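# Swap a damaged raised-floor panel for a stacked spare

## Task

Take out the damaged raised-floor panel and put a new panel from the stack into its opening so it sits flush. The damaged panel has to end up lying flat and face up, resting entirely on panels that are seated. It must not be slid or twisted across other panels by more than about a finger's width in any direction. Neither the damaged panel nor any new panel may strike anything hard. Every spare panel must finish on the raised floor, and all other panels must remain seated.

## Robot and tools

ROBOT. There is one arm on a carriage that runs along a floor rail. It carries a vacuum tool with four suction cups on two air channels, a and b. The scene frame is fixed to the table. z = 0 is the table top and +z is up. The rail lies along y at x = 0, and y = 0 is where the rail's position_m reads 0. The table covers x from 0.50 m outward, and only y from -0.90 to 0.90 m; off the table the floor is 0.53 m lower. The arm base sits at x = 0, y close to position_m, z = 0.04 m, and faces +x. Poses in results are in the scene frame and may be off by a few cm.

CUP POINT. This is the middle of the four cup rims, and the cups point along its +z. Relative to it, the cups sit at x = -62 and +62 mm. Channel a's cups are at y = -104.5 mm and channel b's at +104.5 mm. Together the rims cover 237 mm in x and 322 mm in y. Each cup is 113 mm wide.

execute_actions(actions, cameras). actions is a list that runs in order. Each action may hold rows, steps, until and rail. rows is a table of 1 to 15 rows, and each row lasts one control step (1/30 s). A row has 8 numbers in [-1, 1]: dx, dy, dz, rx, ry, rz, suction_a, suction_b. The first six are an offset, not a pose. It is measured from the Hand target as it stood when the action began, along that target's own axes. Every row in an action counts from that same start, and the next action starts again from the new Hand target. 1.0 equals 0.6 m or 180 degrees. rx, ry, rz form one rotation vector. Orientation is clipped to within 32 degrees of the measured one each step. For suction, 1 is full vacuum and 0 is off; any value above 0.01 counts as on. The last value stays in force, so resend your previous suction numbers to leave them unchanged. steps runs from 1 to 450 (default 15) and must be at least the number of rows. After the last row, the arm keeps heading for that row's target. To move gently, grow the offset a little each row; 0.01 per row is 0.18 m/s. An empty actions list just returns state and images. cameras picks which images come back: all when left out, [] for none.

until ends an action early once its conditions hold. It only reads the rail, for example {"rail": {"position_status": ["!=", "moving"]}}. Numbers need a comparison (=, !=, <, <=, >, >=). {"all": {"status": "ended"}} and {"any": {"status": "ended"}} wait for motions to finish.

RAIL. Put {"rail": {...}} in an action. position_m is the carriage's goal, -3 to 3 m. speed_m_s is 0.01 to 1 (default 1). acceleration_factor is 0.1 to 1 and scales 1.7 m/s2. {"stop": true} brakes the carriage. After sending a goal, wait with the until shown above before moving the tool toward anything. The arm rides along in its current pose without avoiding obstacles. position_status can read moving, done, stopped, contact_stop (about 970 N resisted), time_out, or stopped_with_arm (an arm fault). position_answer not_taken means you should resend the goal once the carriage has stopped. Any bad value makes the whole call be refused.

move(target, speed, blend, stop_force, zero, blocking, cameras). This tool follows a straight path. target is one 8-number row, or a list of up to 15 rows. Each is an offset from the same Hand target, in its axes, on the same scale as rows. speed is the path's top speed in m/s, 0.002 to 4.2 (default 0.25); turning is capped at twice that number in rad/s. blend, in m, rounds corners in a list. stop_force, 6 to 320 N, ends the path when the wrist feels that much push against the motion. Use it for touching down, but leave it out when backing off a contact. Light or loose things may move without being felt. zero (only with stop_force; default true) re-zeroes the sensor first. blocking=false returns after 0.5 s while the move continues. While a move runs, call wait or stop before sending rows. The result adds a move: line. done means it came within 3 mm and 2 degrees. The line can also read off_target, moving, held or fault, plus limits=paced/held. Neither done nor off_target tells you about contact.

wait(seconds 0 to 10) lets time pass. stop brakes a running move. zoom_image(camera, region [x0, y0, x1, y1], at most 504x504 px) enlarges the latest image from cam_floor_high (504x504), cam_floor_low (504x504) or cam_wrist (896x504). zero_wrist_force re-zeroes the force sensor. finished_scene(scene, an integer 1 to 3) ends the current scene for good.

RESULTS. The state line gives end_effector_position (m), end_effector_quat_wxyz and velocities. Hand target is the base for your next offsets; the cup point may rest short of it. Joint positions and velocities list the rail first, then the shoulder pan, shoulder lift, elbow, and wrists 1 to 3. Joint torques include the arm's own weight. Wrist force and torque are given in the tool's axes, with a peak line. suction_measured_a/b run from 0 to 1. An airtight seal reaches 0.75 or more within about 1.3 s; near 0 means no seal. part_present_a/b switch to 1 above 0.09. Tool commands shows the current suction commands.

GRIPPING. Set both of a channel's cups flat on a smooth face, away from edges and gaps. If one cup leaks, that channel fails. At 0.7 a cup pulls about 381 N. The cups compress by up to 21 mm. To release, lower the panel gently until it rests, switch both channels off, and pause before lifting, because the cups hold briefly and then spring back.

AVOID. A net force near 400 N, or torque at the limits (686, 686, 402, 99.5, 99.5, 99.5 N m), stops the arm for 10 s. A motor at 85 °C stops it for 30 to 60 s, and MOTOR HOT appears from 70 °C. Heat builds from holding loads, a stretched arm, or pressing on an unreachable pose. Do not drop panels, release them while moving, slam them down or knock anything out of the work area. Fast moves strike harder.

Each tool is called after "Request:" by a JSON object that holds its "fn" and its "kwargs".

## Session

Request:
{"fn": "execute_actions", "kwargs": {"actions": []}}

Scene clock: 0.00 s.
end_effector_position=(+0.8500, +2.3505, +0.4400) suction_measured_a=0.00 part_present_a=0 suction_measured_b=0.00 part_present_b=0 end_effector_quat_wxyz=(+0.000, +0.000, +1.000, +0.000)
Joint positions: [2.351 -0.239 -1.498 2.092 -2.165 -1.571 1.332]
Joint velocities: within noise
Joint torques (N m): no reading
Wrist force (N): no reading
Wrist torque (N m): no reading
Wrist force, peak (N): no reading
Hand target: +0.8500, +2.3505, +0.4400; +0.000, +0.000, +1.000, +0.000
Tool commands: tool/suction_a=+0.0 tool/suction_b=+0.0
rail: position_m=2.351 position_status=done

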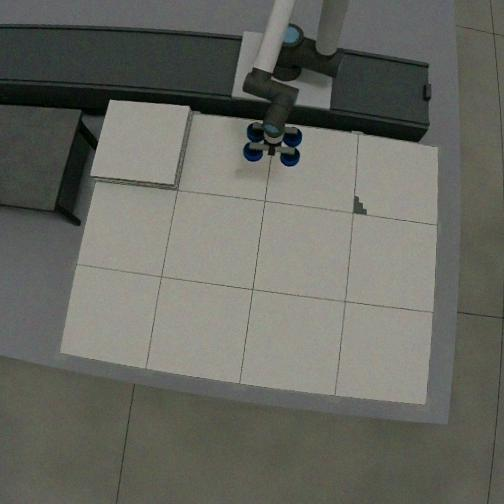

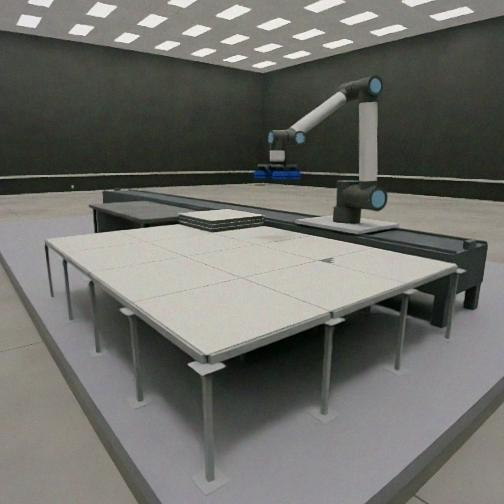

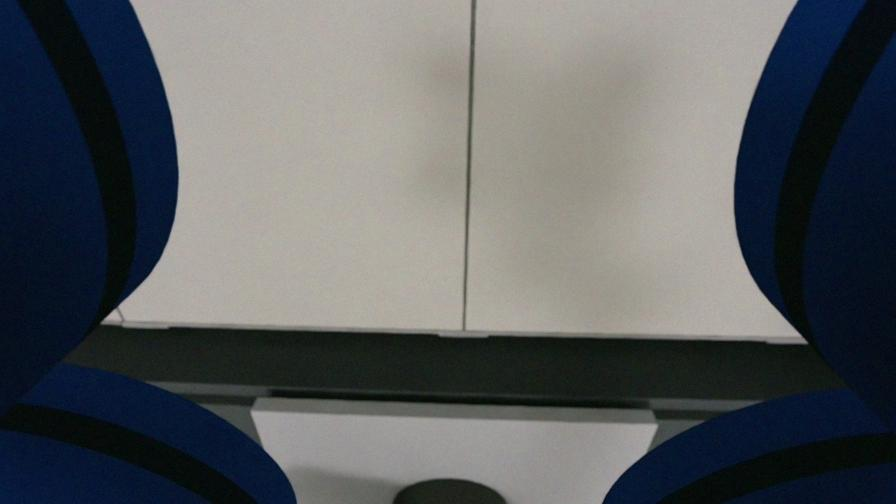

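Request:
{"fn": "zoom_image", "kwargs": {"camera": "cam_floor_high", "region": [300, 120, 460, 280]}}

Request:
{"fn": "zoom_image", "kwargs": {"camera": "cam_floor_high", "region": [60, 80, 260, 280]}}

Request:
{"fn": "zoom_image", "kwargs": {"camera": "cam_floor_low", "region": [150, 150, 490, 350]}}

Scaled by 3.150 from the camera's 504x504 image, which has a finer 720x720 frame.

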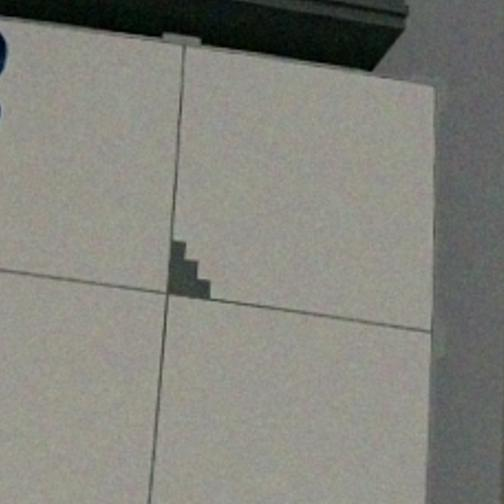

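Scaled by 2.520 from the camera's 504x504 image, which has a finer 720x720 frame.

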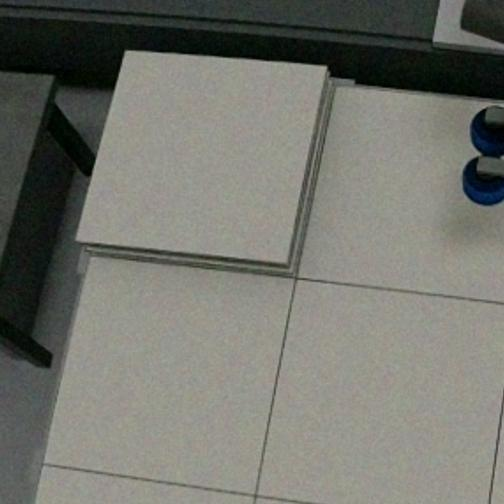

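Scaled by 1.482 from the camera's 504x504 image, which has a finer 720x720 frame.

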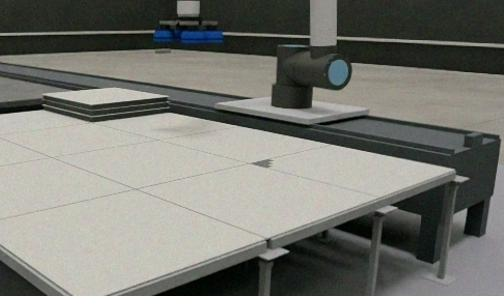

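Request:
{"fn": "zoom_image", "kwargs": {"camera": "cam_wrist", "region": [0, 250, 448, 504]}}

Request:
{"fn": "zoom_image", "kwargs": {"camera": "cam_wrist", "region": [448, 250, 896, 504]}}

Scaled by 1.125 from the camera's 896x504 image, which has a finer 1280x720 frame.

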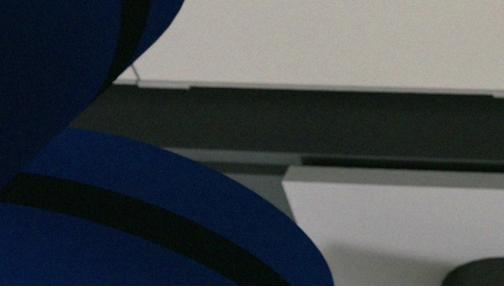

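Scaled by 1.125 from the camera's 896x504 image, which has a finer 1280x720 frame.

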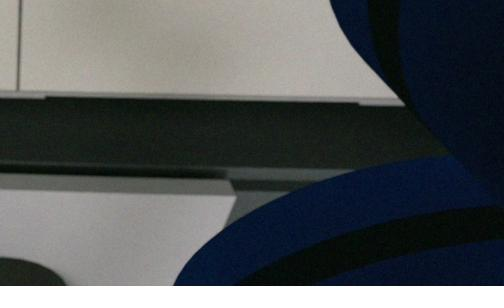

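Request:
{"fn": "execute_actions", "kwargs": {"actions": [{"rail":{"position_m":3.0},"steps":150,"until":{"rail":{"position_status":["!=","moving"]}}}], "cameras": []}}

Request:
{"fn": "move", "kwargs": {"target": [0, 0.4, -0.1, 0, 0, 0, 0, 0], "speed": 0.4}}

Scene clock: 33.83 s.
end_effector_position=(+0.8500, +3.0000, +0.4400) suction_measured_a=0.00 part_present_a=0 suction_measured_b=0.00 part_present_b=0 end_effector_quat_wxyz=(+0.000, +0.000, +1.000, +0.000)
Joint positions: [3 -0.239 -1.498 2.092 -2.165 -1.571 1.332]
Joint velocities: within noise
Joint torques (N m): [-23.32 -96.58 -82.53 -10.29 -0.1 0.69]
Wrist force (N): [-0.4 0.1 0.8]
Wrist torque (N m): [0.01 0.06 -0.01]
Wrist force, peak (N): [0.1 5.6 0.5]
Hand target: +0.8500, +3.0000, +0.4400; +0.000, +0.000, +1.000, +0.000
Tool commands: tool/suction_a=+0.0 tool/suction_b=+0.0
rail: position_m=3.000 position_status=done
No camera images: "cameras" was empty.

Scene clock: 35.20 s.
end_effector_position=(+0.8499, +3.2398, +0.5000) suction_measured_a=0.00 part_present_a=0 suction_measured_b=0.00 part_present_b=0 end_effector_quat_wxyz=(+0.000, +0.000, +1.000, +0.000)
Joint positions: [3 0.045 -1.501 1.998 -2.069 -1.571 1.616]
Joint velocities: within noise
Joint torques (N m): [8.69 -71.74 -100.39 -4.8 -4 6.96]
Wrist force (N): [-0.3 0.3 0.3]
Wrist torque (N m): [0.01 -0.01 0.03]
Wrist force, peak (N): [0.5 4.6 -1.3]
Hand target: +0.8500, +3.2400, +0.5000; +0.000, +0.000, +1.000, +0.000
Off the commanded pose: 0.000 m, 0 deg.
rail: position_m=3.000 position_status=done
move: done

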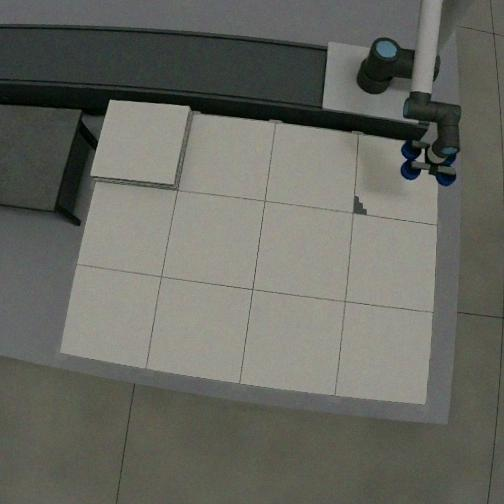

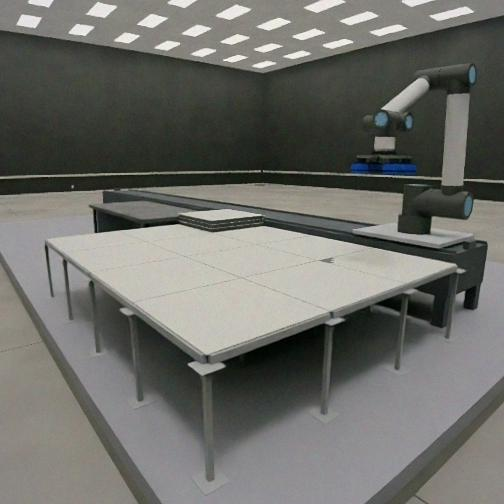

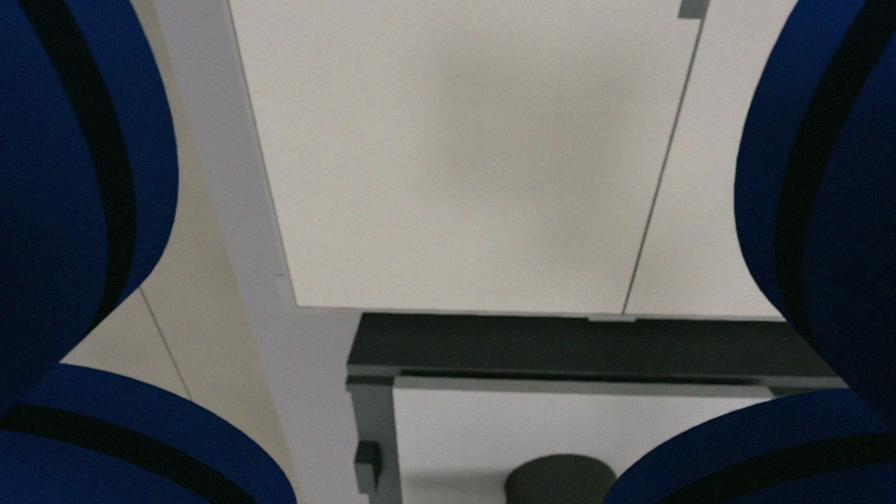

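Request:
{"fn": "move", "kwargs": {"target": [0, 0, 0.5, 0, 0, 0, 0, 0], "speed": 0.3}}

Scene clock: 47.57 s.
end_effector_position=(+0.8500, +3.2400, +0.2002) suction_measured_a=0.00 part_present_a=0 suction_measured_b=0.00 part_present_b=0 end_effector_quat_wxyz=(+0.000, +0.000, +1.000, +0.000)
Joint positions: [3 0.046 -1.23 2.199 -2.539 -1.571 1.616]
Joint velocities: within noise
Joint torques (N m): [13.24 -113.06 -45.59 -14.16 1.62 6.45]
Wrist force (N): [0.2 -0.2 -0.4]
Wrist torque (N m): [-0.05 -0.06 0.08]
Wrist force, peak (N): [-0.3 0.0 -3.9]
Hand target: +0.8500, +3.2400, +0.2000; +0.000, +0.000, +1.000, +0.000
Off the commanded pose: 0.000 m, 0 deg.
rail: position_m=3.000 position_status=done
move: done

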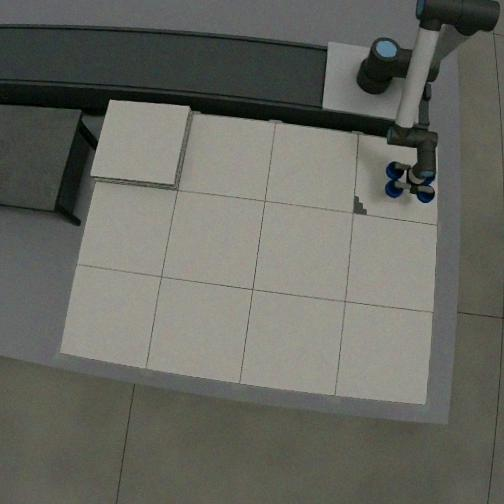

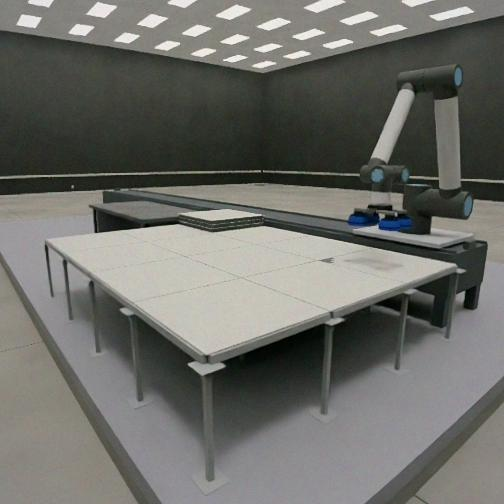

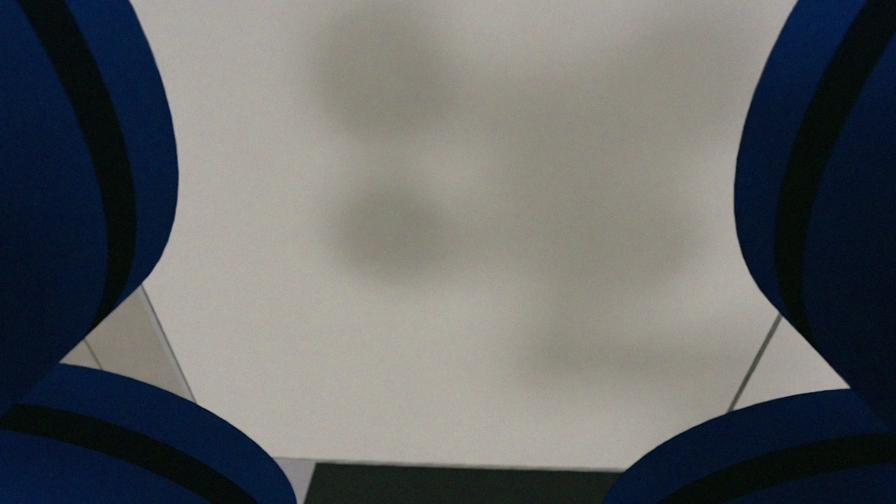

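Request:
{"fn": "move", "kwargs": {"target": [0, 0, 0.25, 0, 0, 0, 0, 0], "speed": 0.15, "stop_force": 15}}

Scene clock: 52.87 s.
end_effector_position=(+0.8500, +3.2400, +0.0500) suction_measured_a=0.00 part_present_a=0 suction_measured_b=0.00 part_present_b=0 end_effector_quat_wxyz=(+0.000, +0.000, +1.000, +0.000)
Joint positions: [3 0.046 -1.037 2.24 -2.774 -1.571 1.616]
Joint velocities: within noise
Joint torques (N m): [13.05 -123.28 -30.15 -14.15 1.04 6.24]
Wrist force (N): [0.0 0.5 0.6]
Wrist torque (N m): [0.06 -0.03 0.06]
Wrist force, peak (N): [-0.3 -0.2 2.5]
Hand target: +0.8500, +3.2400, +0.0500; +0.000, +0.000, +1.000, +0.000
Off the commanded pose: 0.000 m, 0 deg.
rail: position_m=3.000 position_status=done
move: done

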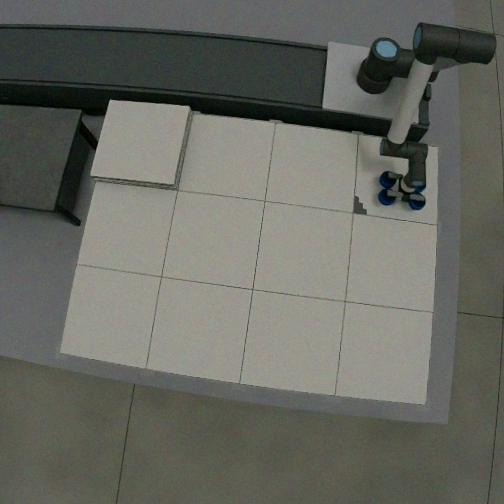

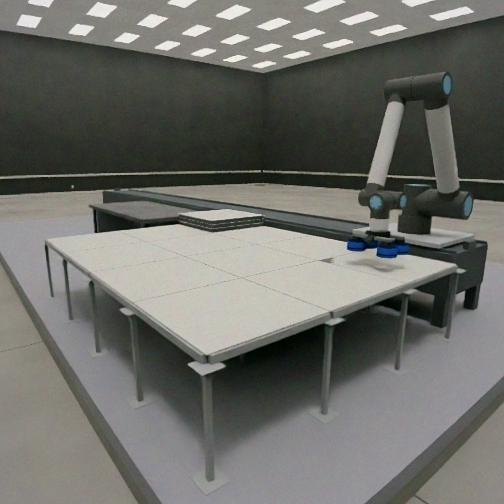

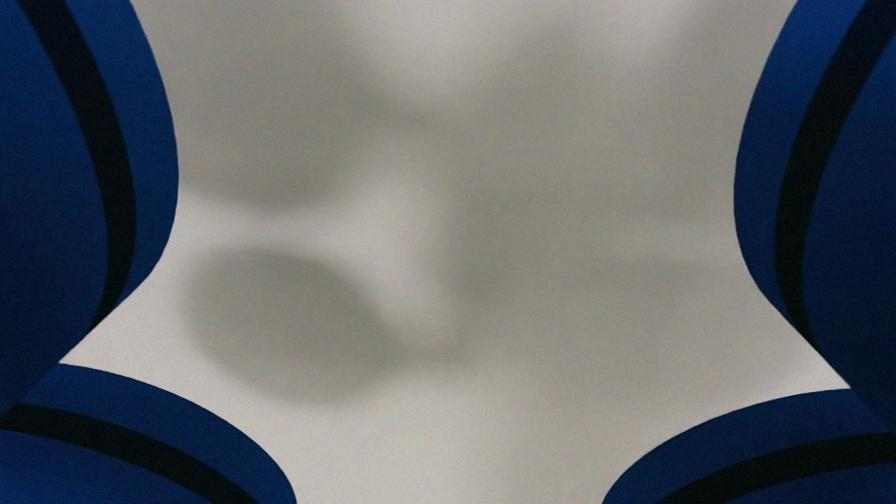

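Request:
{"fn": "move", "kwargs": {"target": [0, 0, 0.2, 0, 0, 0, 0, 0], "speed": 0.02, "stop_force": 12}}

Request:
{"fn": "zoom_image", "kwargs": {"camera": "cam_floor_high", "region": [330, 110, 460, 240]}}

Scene clock: 60.57 s.
end_effector_position=(+0.8500, +3.2400, -0.0408) suction_measured_a=0.00 part_present_a=0 suction_measured_b=0.00 part_present_b=0 end_effector_quat_wxyz=(+0.000, +0.000, +1.000, +0.000)
Joint positions: [3 0.046 -0.908 2.243 -2.905 -1.571 1.616]
Joint velocities: within noise
Joint torques (N m): [9 -185.06 -14.03 -5.57 0.36 5.55]
Wrist force (N): [2.2 0.7 -9.1]
Wrist torque (N m): [0.15 -0.08 0.08]
Wrist force, peak (N): [2.6 0.8 -15.2]
Hand target: +0.8500, +3.2400, -0.0408; +0.000, +0.000, +1.000, +0.000 (not the last commanded pose)
Off the commanded pose: 0.029 m, 0 deg.
rail: position_m=3.000 position_status=done
move: contact

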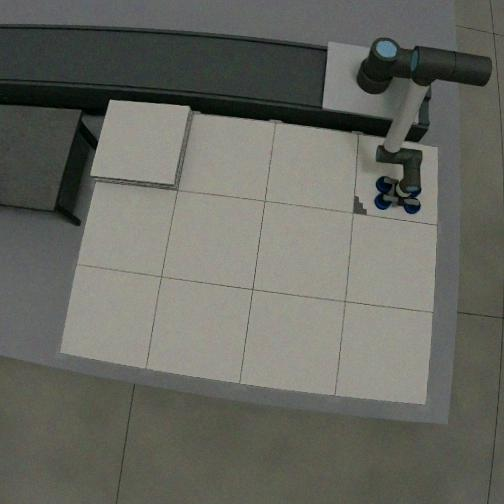

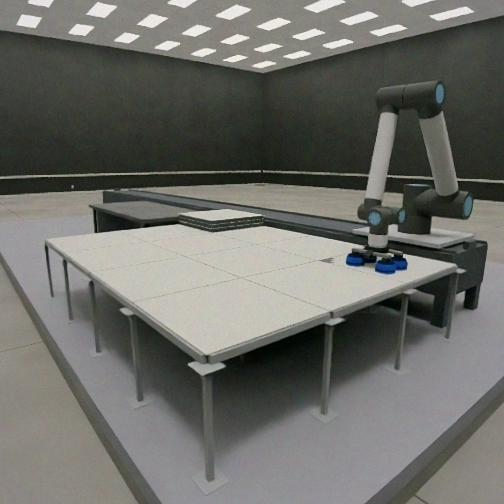

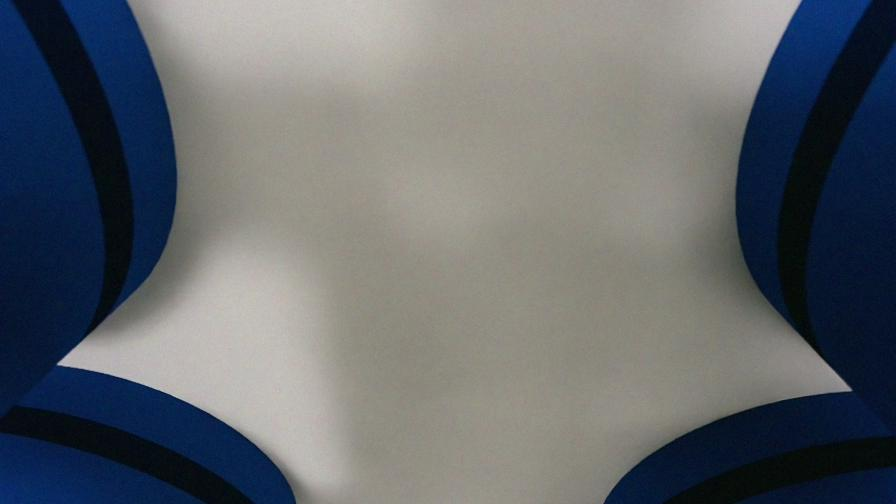

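Scaled by 3.877 from the camera's 504x504 image, which has a finer 720x720 frame.

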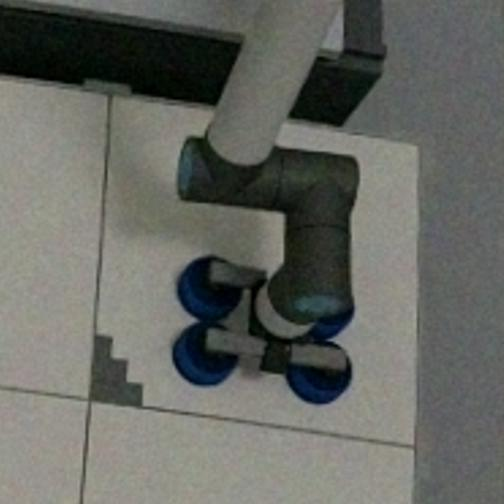

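Request:
{"fn": "move", "kwargs": {"target": [[0,0,-0.1,0,0,0,0,0],[0.175, -0.03, -0.485, 0, 0, 0, 0, 0]], "speed": 0.2, "blend": [0.03,0]}}

Request:
{"fn": "zoom_image", "kwargs": {"camera": "cam_wrist", "region": [150, 250, 450, 450]}}

Request:
{"fn": "zoom_image", "kwargs": {"camera": "cam_wrist", "region": [500, 250, 800, 450]}}

Scene clock: 71.97 s.
end_effector_position=(+0.7450, +3.2220, +0.2500) suction_measured_a=0.00 part_present_a=0 suction_measured_b=0.00 part_present_b=0 end_effector_quat_wxyz=(+0.000, +0.000, +1.000, +0.000) end_effector_velocity=(-0.001, +0.000, +0.001) end_effector_angular_velocity=(+0.001, +0.003, +0.002)
Joint positions: [3 0.028 -1.387 2.32 -2.504 -1.571 1.599]
Joint velocities: [0 0 -0.002 0 0.005 0.001 -0.002]
Joint torques (N m): [-24.01 -133.14 -52.16 -5 -0.34 -5.99]
Wrist force (N): [-0.2 0.2 0.3]
Wrist torque (N m): [0.01 0.01 0.06]
Wrist force, peak (N): [1.6 1.2 -9.8]
Hand target: +0.7450, +3.2220, +0.2502; +0.000, +0.000, +1.000, +0.000
Off the commanded pose: 0.000 m, 0 deg.
rail: position_m=3.000 position_status=done
move: done

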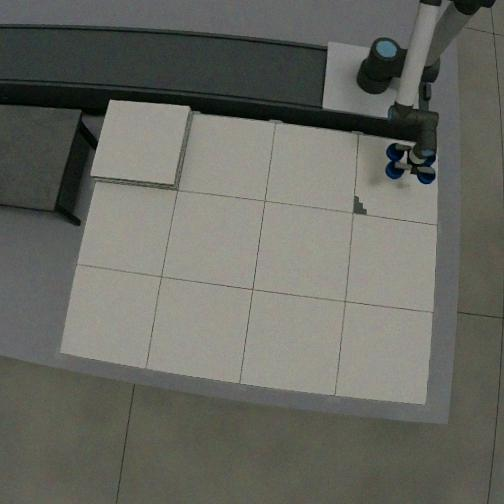

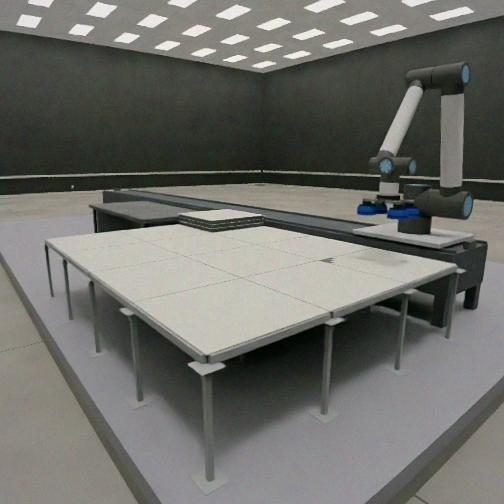

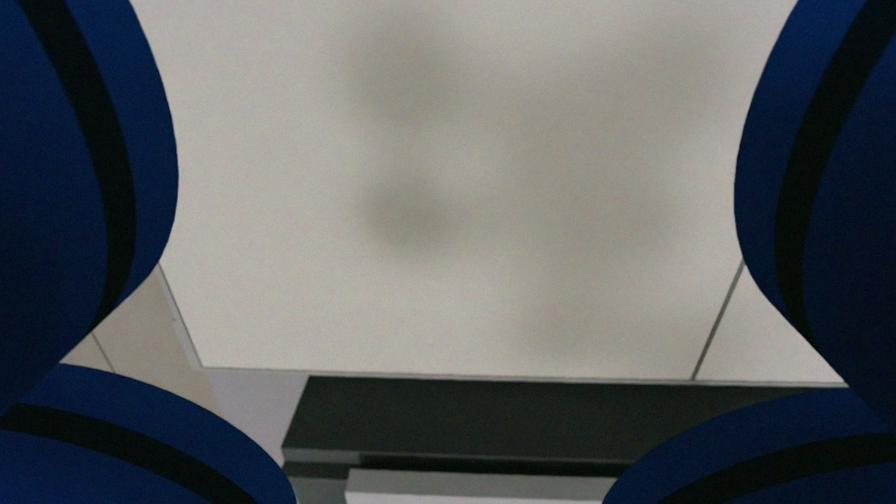

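Scaled by 1.680 from the camera's 896x504 image, which has a finer 1280x720 frame.

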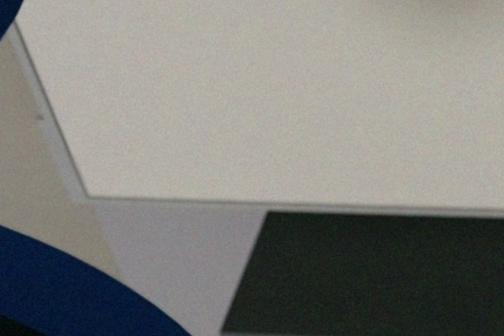

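Scaled by 1.680 from the camera's 896x504 image, which has a finer 1280x720 frame.

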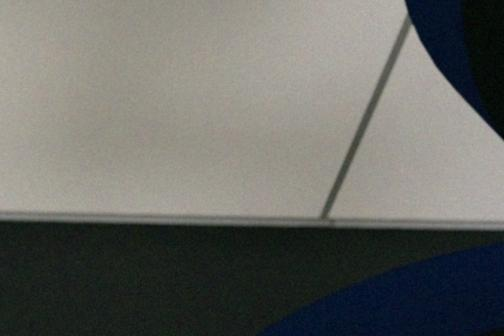

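Request:
{"fn": "move", "kwargs": {"target": [0,0,0.468,0,0,0,0,0], "speed": 0.25, "cameras": []}}

Request:
{"fn": "move", "kwargs": {"target": [0,0,0.06,0,0,0,0,0], "speed": 0.01, "stop_force": 20, "cameras": []}}

Request:
{"fn": "execute_actions", "kwargs": {"actions": [{"rows":[[0,0,0,0,0,0,1,1]],"steps":60}]}}

Scene clock: 84.77 s.
end_effector_position=(+0.7450, +3.2220, -0.0304) suction_measured_a=0.00 part_present_a=0 suction_measured_b=0.00 part_present_b=0 end_effector_quat_wxyz=(+0.000, +0.000, +1.000, +0.000)
Joint positions: [3 0.028 -0.956 2.397 -3.012 -1.571 1.599]
Joint velocities: within noise
Joint torques (N m): [16.35 -119.45 -34.73 -15.51 3.5 7]
Wrist force (N): [-0.4 -0.1 -0.2]
Wrist torque (N m): [-0.04 0.04 0.09]
Wrist force, peak (N): [0.5 -0.1 3.6]
Hand target: +0.7450, +3.2220, -0.0306; +0.000, +0.000, +1.000, +0.000
Off the commanded pose: 0.000 m, 0 deg.
rail: position_m=3.000 position_status=done
move: done
No camera images: "cameras" was empty.

Scene clock: 87.13 s.
end_effector_position=(+0.7451, +3.2220, -0.0419) suction_measured_a=0.00 part_present_a=0 suction_measured_b=0.00 part_present_b=0 end_effector_quat_wxyz=(+0.000, +0.000, +1.000, +0.000)
Joint positions: [3 0.028 -0.936 2.396 -3.031 -1.571 1.599]
Joint velocities: within noise
Joint torques (N m): [9.93 -162.11 -13.22 -4.42 3.53 6.36]
Wrist force (N): [2.2 0.0 -18.0]
Wrist torque (N m): [0.05 0.02 0.10]
Wrist force, peak (N): [1.8 0.3 -21.1]
Hand target: +0.7450, +3.2220, -0.0419; +0.000, +0.000, +1.000, +0.000 (not the last commanded pose)
Off the commanded pose: 0.025 m, 0 deg.
rail: position_m=3.000 position_status=done
move: contact
No camera images: "cameras" was empty.

Scene clock: 89.33 s.
end_effector_position=(+0.7450, +3.2220, -0.0419) suction_measured_a=0.90 part_present_a=1 suction_measured_b=0.93 part_present_b=1 end_effector_quat_wxyz=(+0.000, +0.000, +1.000, +0.000)
Joint positions: [3 0.028 -0.936 2.396 -3.031 -1.571 1.599]
Joint velocities: within noise
Joint torques (N m): [-21.38 -243.52 -60.07 -34.71 0.04 -5.83]
Wrist force (N): [0.4 0.4 40.5]
Wrist torque (N m): [3.31 -3.68 0.08]
Wrist force, peak (N): [-9.1 5.6 164.0]
Hand target: +0.7450, +3.2220, -0.0419; +0.000, +0.000, +1.000, +0.000
Off the commanded pose: 0.000 m, 0 deg.
rail: position_m=3.000 position_status=done

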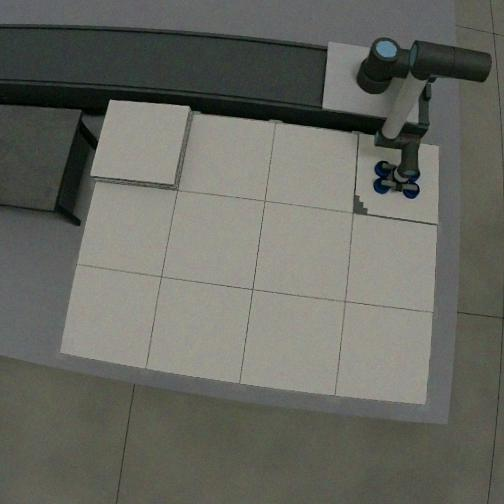

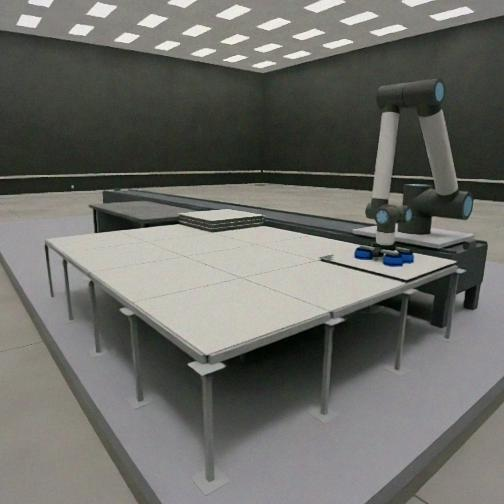

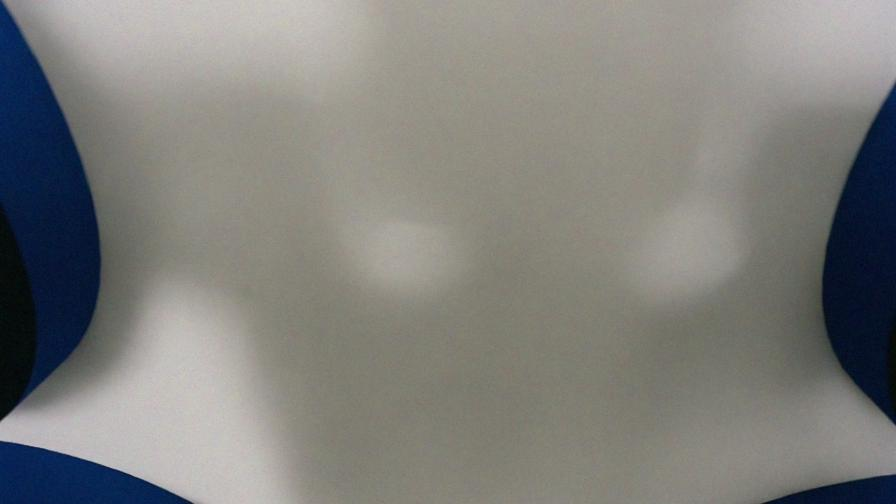

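Request:
{"fn": "move", "kwargs": {"target": [0,0,-0.18,0,0,0,1,1], "speed": 0.08}}

Request:
{"fn": "zoom_image", "kwargs": {"camera": "cam_floor_high", "region": [330, 110, 460, 240]}}

Scene clock: 97.07 s.
end_effector_position=(+0.7450, +3.2220, +0.0659) suction_measured_a=0.90 part_present_a=1 suction_measured_b=0.93 part_present_b=1 end_effector_quat_wxyz=(+0.000, +0.000, +1.000, +0.000) end_effector_velocity=(+0.000, +0.000, +0.001) end_effector_angular_velocity=(+0.001, +0.002, +0.001)
Joint positions: [3 0.028 -1.117 2.39 -2.844 -1.571 1.599]
Joint velocities: [0 0 -0.002 0 0.005 0.001 -0.001]
Joint torques (N m): [5.08 -258.23 -101.12 -25.82 4.16 1.16]
Wrist force (N): [0.7 0.4 40.1]
Wrist torque (N m): [3.31 -3.72 0.05]
Wrist force, peak (N): [2.6 -0.7 49.7]
Hand target: +0.7450, +3.2220, +0.0661; +0.000, +0.000, +1.000, +0.000
Off the commanded pose: 0.000 m, 0 deg.
rail: position_m=3.000 position_status=done
move: done

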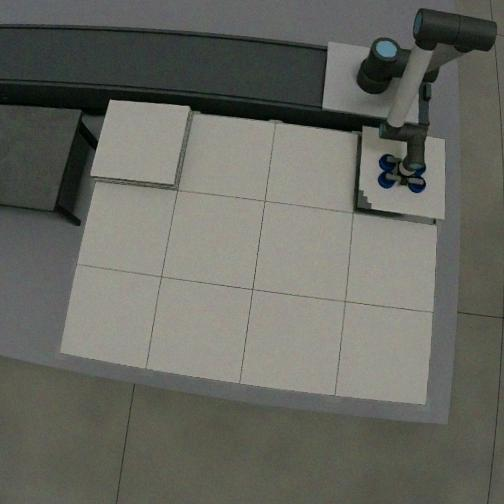

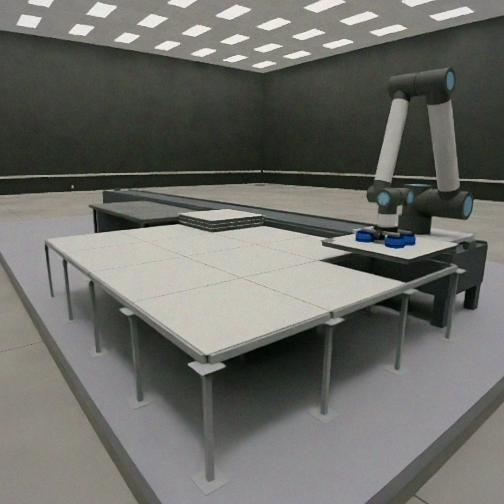

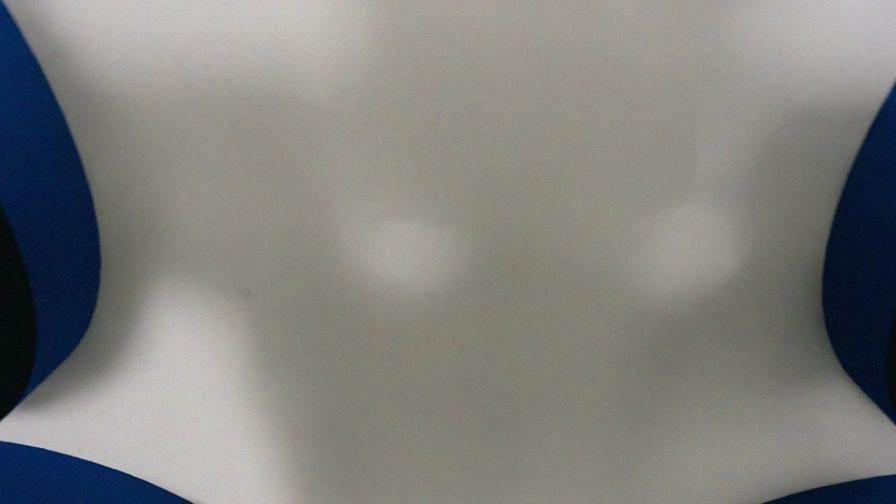

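Scaled by 3.877 from the camera's 504x504 image, which has a finer 720x720 frame.

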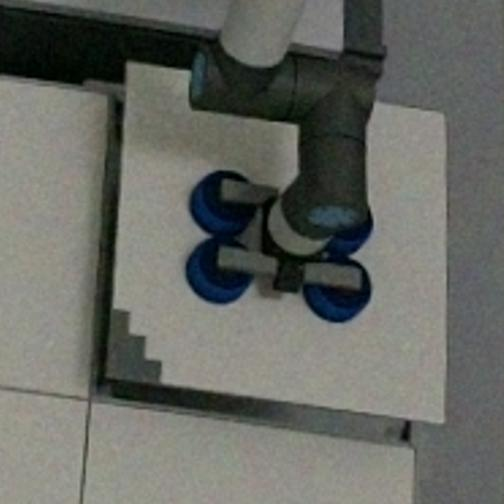

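Request:
{"fn": "execute_actions", "kwargs": {"actions": [{"rail":{"position_m":2.25,"acceleration_factor":0.6},"steps":200,"until":{"rail":{"position_status":["!=","moving"]}}}]}}

Scene clock: 101.63 s.
end_effector_position=(+0.7450, +2.4721, +0.0661) suction_measured_a=0.90 part_present_a=1 suction_measured_b=0.93 part_present_b=1 end_effector_quat_wxyz=(+0.000, +0.000, +1.000, +0.000)
Joint positions: [2.25 0.028 -1.117 2.39 -2.844 -1.571 1.599]
Joint velocities: within noise
Joint torques (N m): [11.26 -257.86 -83.56 -27.58 0.09 1.87]
Wrist force (N): [0.1 -0.3 40.5]
Wrist torque (N m): [3.23 -3.66 0.03]
Wrist force, peak (N): [1.2 30.1 40.8]
Hand target: +0.7450, +2.4720, +0.0661; +0.000, +0.000, +1.000, +0.000
Tool commands: tool/suction_a=+1.0 tool/suction_b=+1.0
Off the commanded pose: 0.000 m, 0 deg.
rail: position_m=2.250 position_status=done

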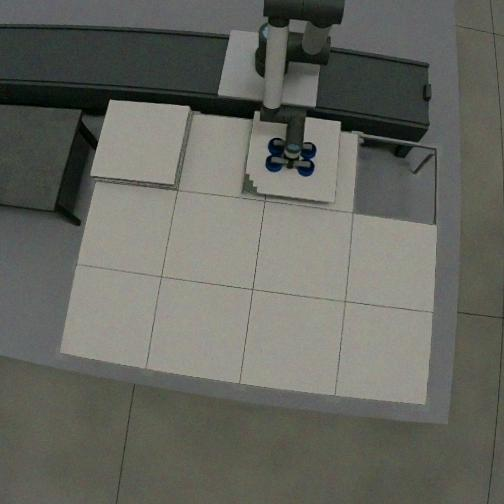

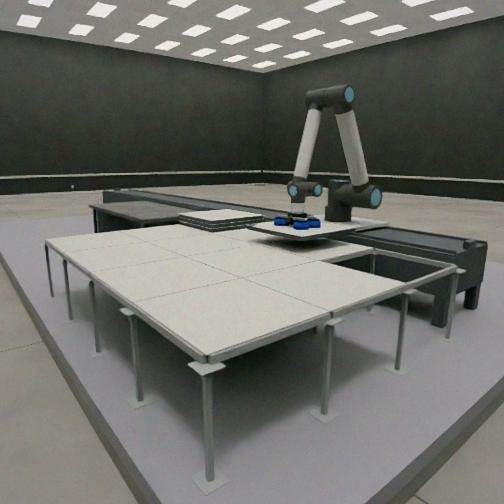

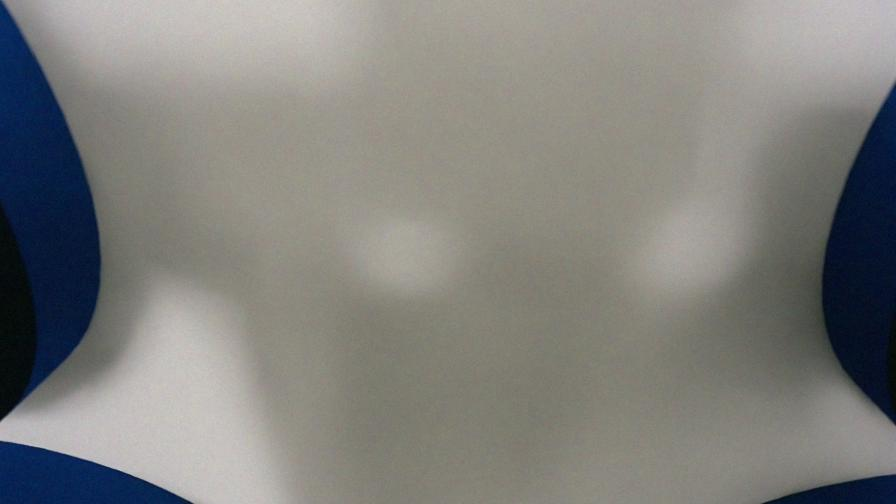

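Request:
{"fn": "move", "kwargs": {"target": [[-0.2,0,0,0,0,0,1,1],[-0.2,0,0.04,0,0,0,1,1]], "speed": 0.12, "cameras": []}}

Request:
{"fn": "move", "kwargs": {"target": [0,0,0.12,0,0,0,1,1], "speed": 0.02, "stop_force": 20}}

Scene clock: 109.63 s.
end_effector_position=(+0.8650, +2.4720, +0.0423) suction_measured_a=0.90 part_present_a=1 suction_measured_b=0.93 part_present_b=1 end_effector_quat_wxyz=(+0.000, +0.000, +1.000, +0.000)
Joint positions: [2.25 0.024 -1.021 2.226 -2.776 -1.571 1.595]
Joint velocities: within noise
Joint torques (N m): [-8.61 -256.82 -112.57 -35.43 5.3 -4.38]
Wrist force (N): [0.4 0.6 40.3]
Wrist torque (N m): [3.35 -3.70 0.05]
Wrist force, peak (N): [1.3 -0.1 52.2]
Hand target: +0.8650, +2.4720, +0.0421; +0.000, +0.000, +1.000, +0.000
Off the commanded pose: 0.000 m, 0 deg.
rail: position_m=2.250 position_status=done
move: done
No camera images: "cameras" was empty.

Scene clock: 114.53 s.
end_effector_position=(+0.8649, +2.4720, -0.0260) suction_measured_a=0.90 part_present_a=1 suction_measured_b=0.93 part_present_b=1 end_effector_quat_wxyz=(+0.000, +0.000, +1.000, +0.000)
Joint positions: [2.25 0.024 -0.926 2.229 -2.874 -1.571 1.595]
Joint velocities: within noise
Joint torques (N m): [1.28 -309.44 -64.39 -30.41 5.64 3.02]
Wrist force (N): [0.2 0.3 38.7]
Wrist torque (N m): [3.79 -4.20 -0.10]
Wrist force, peak (N): [33.5 -1.0 -70.3]
Hand target: +0.8649, +2.4720, -0.0259; +0.000, +0.000, +1.000, +0.000 (not the last commanded pose)
Off the commanded pose: 0.004 m, 0 deg.
rail: position_m=2.250 position_status=done
move: contact

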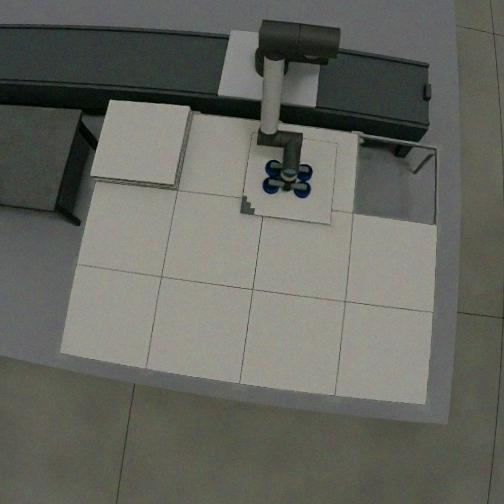

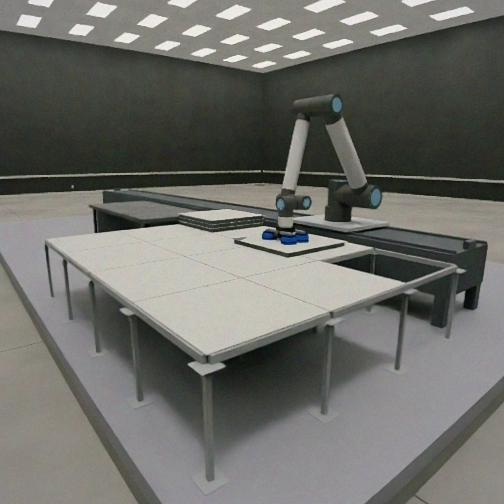

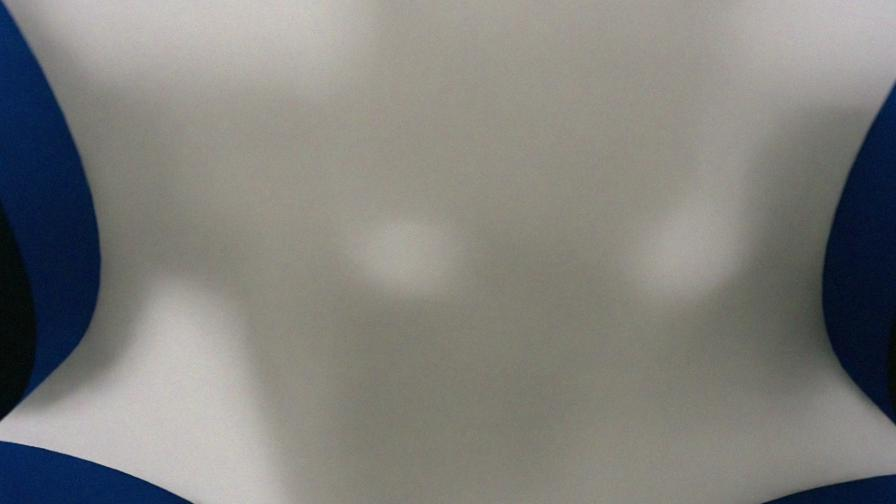

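Request:
{"fn": "move", "kwargs": {"target": [0,0,0.03,0,0,0,1,1], "speed": 0.003, "stop_force": 110, "cameras": []}}

Scene clock: 117.13 s.
end_effector_position=(+0.8650, +2.4720, -0.0266) suction_measured_a=0.90 part_present_a=1 suction_measured_b=0.93 part_present_b=1 end_effector_quat_wxyz=(+0.000, +0.000, +1.000, +0.000)
Joint positions: [2.25 0.024 -0.925 2.229 -2.875 -1.571 1.595]
Joint velocities: within noise
Joint torques (N m): [-9.04 -216.23 -78.18 -20.44 5.75 -0.29]
Wrist force (N): [42.7 -3.2 -93.7]
Wrist torque (N m): [8.41 -0.69 1.18]
Wrist force, peak (N): [42.7 -3.2 -93.7]
Hand target: +0.8650, +2.4720, -0.0266; +0.000, +0.000, +1.000, +0.000 (not the last commanded pose)
Off the commanded pose: 0.017 m, 0 deg.
rail: position_m=2.250 position_status=done
move: contact
No camera images: "cameras" was empty.

Request:
{"fn": "execute_actions", "kwargs": {"actions": [{"rows":[[0,0,0,0,0,0,0,0]],"steps":40}]}}

Scene clock: 120.17 s.
end_effector_position=(+0.8650, +2.4720, -0.0265) suction_measured_a=0.00 part_present_a=0 suction_measured_b=0.00 part_present_b=0 end_effector_quat_wxyz=(+0.000, +0.000, +1.000, +0.000)
Joint positions: [2.25 0.024 -0.925 2.229 -2.875 -1.571 1.595]
Joint velocities: within noise
Joint torques (N m): [25.71 98.19 47.01 31.02 9.58 0.5]
Wrist force (N): [33.6 -27.0 -296.9]
Wrist torque (N m): [-0.67 -0.80 -1.02]
Wrist force, peak (N): [33.6 -27.0 -296.9]
Hand target: +0.8650, +2.4720, -0.0266; +0.000, +0.000, +1.000, +0.000
Off the commanded pose: 0.000 m, 0 deg.
rail: position_m=2.250 position_status=done

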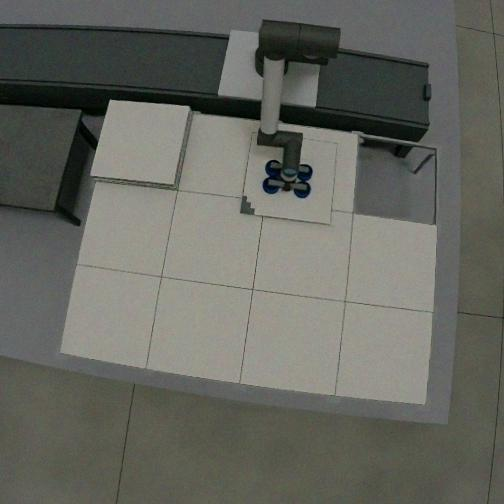

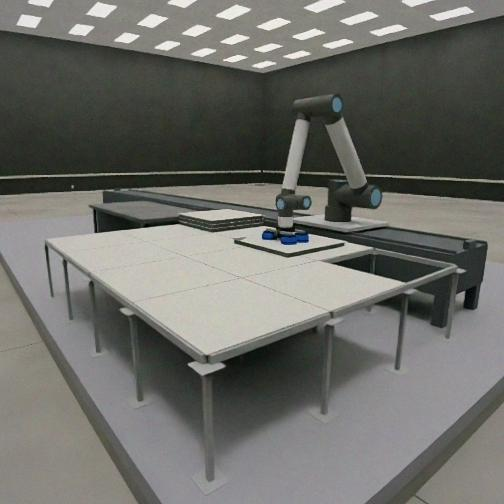

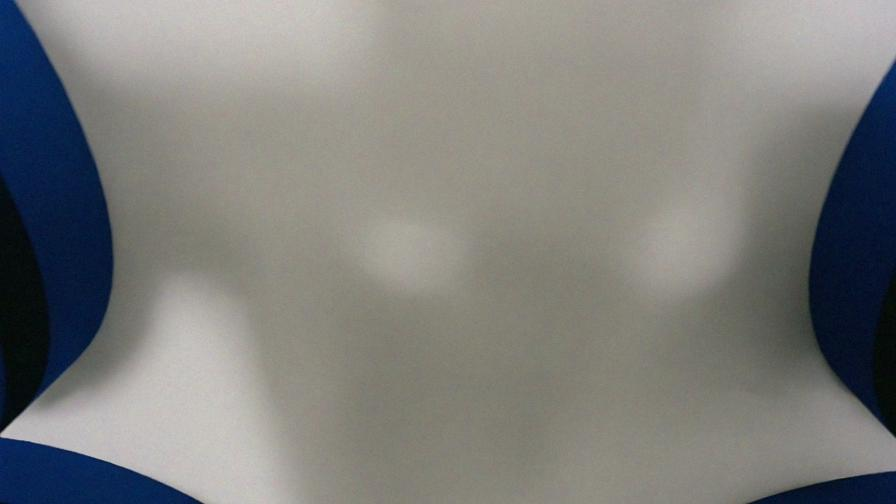

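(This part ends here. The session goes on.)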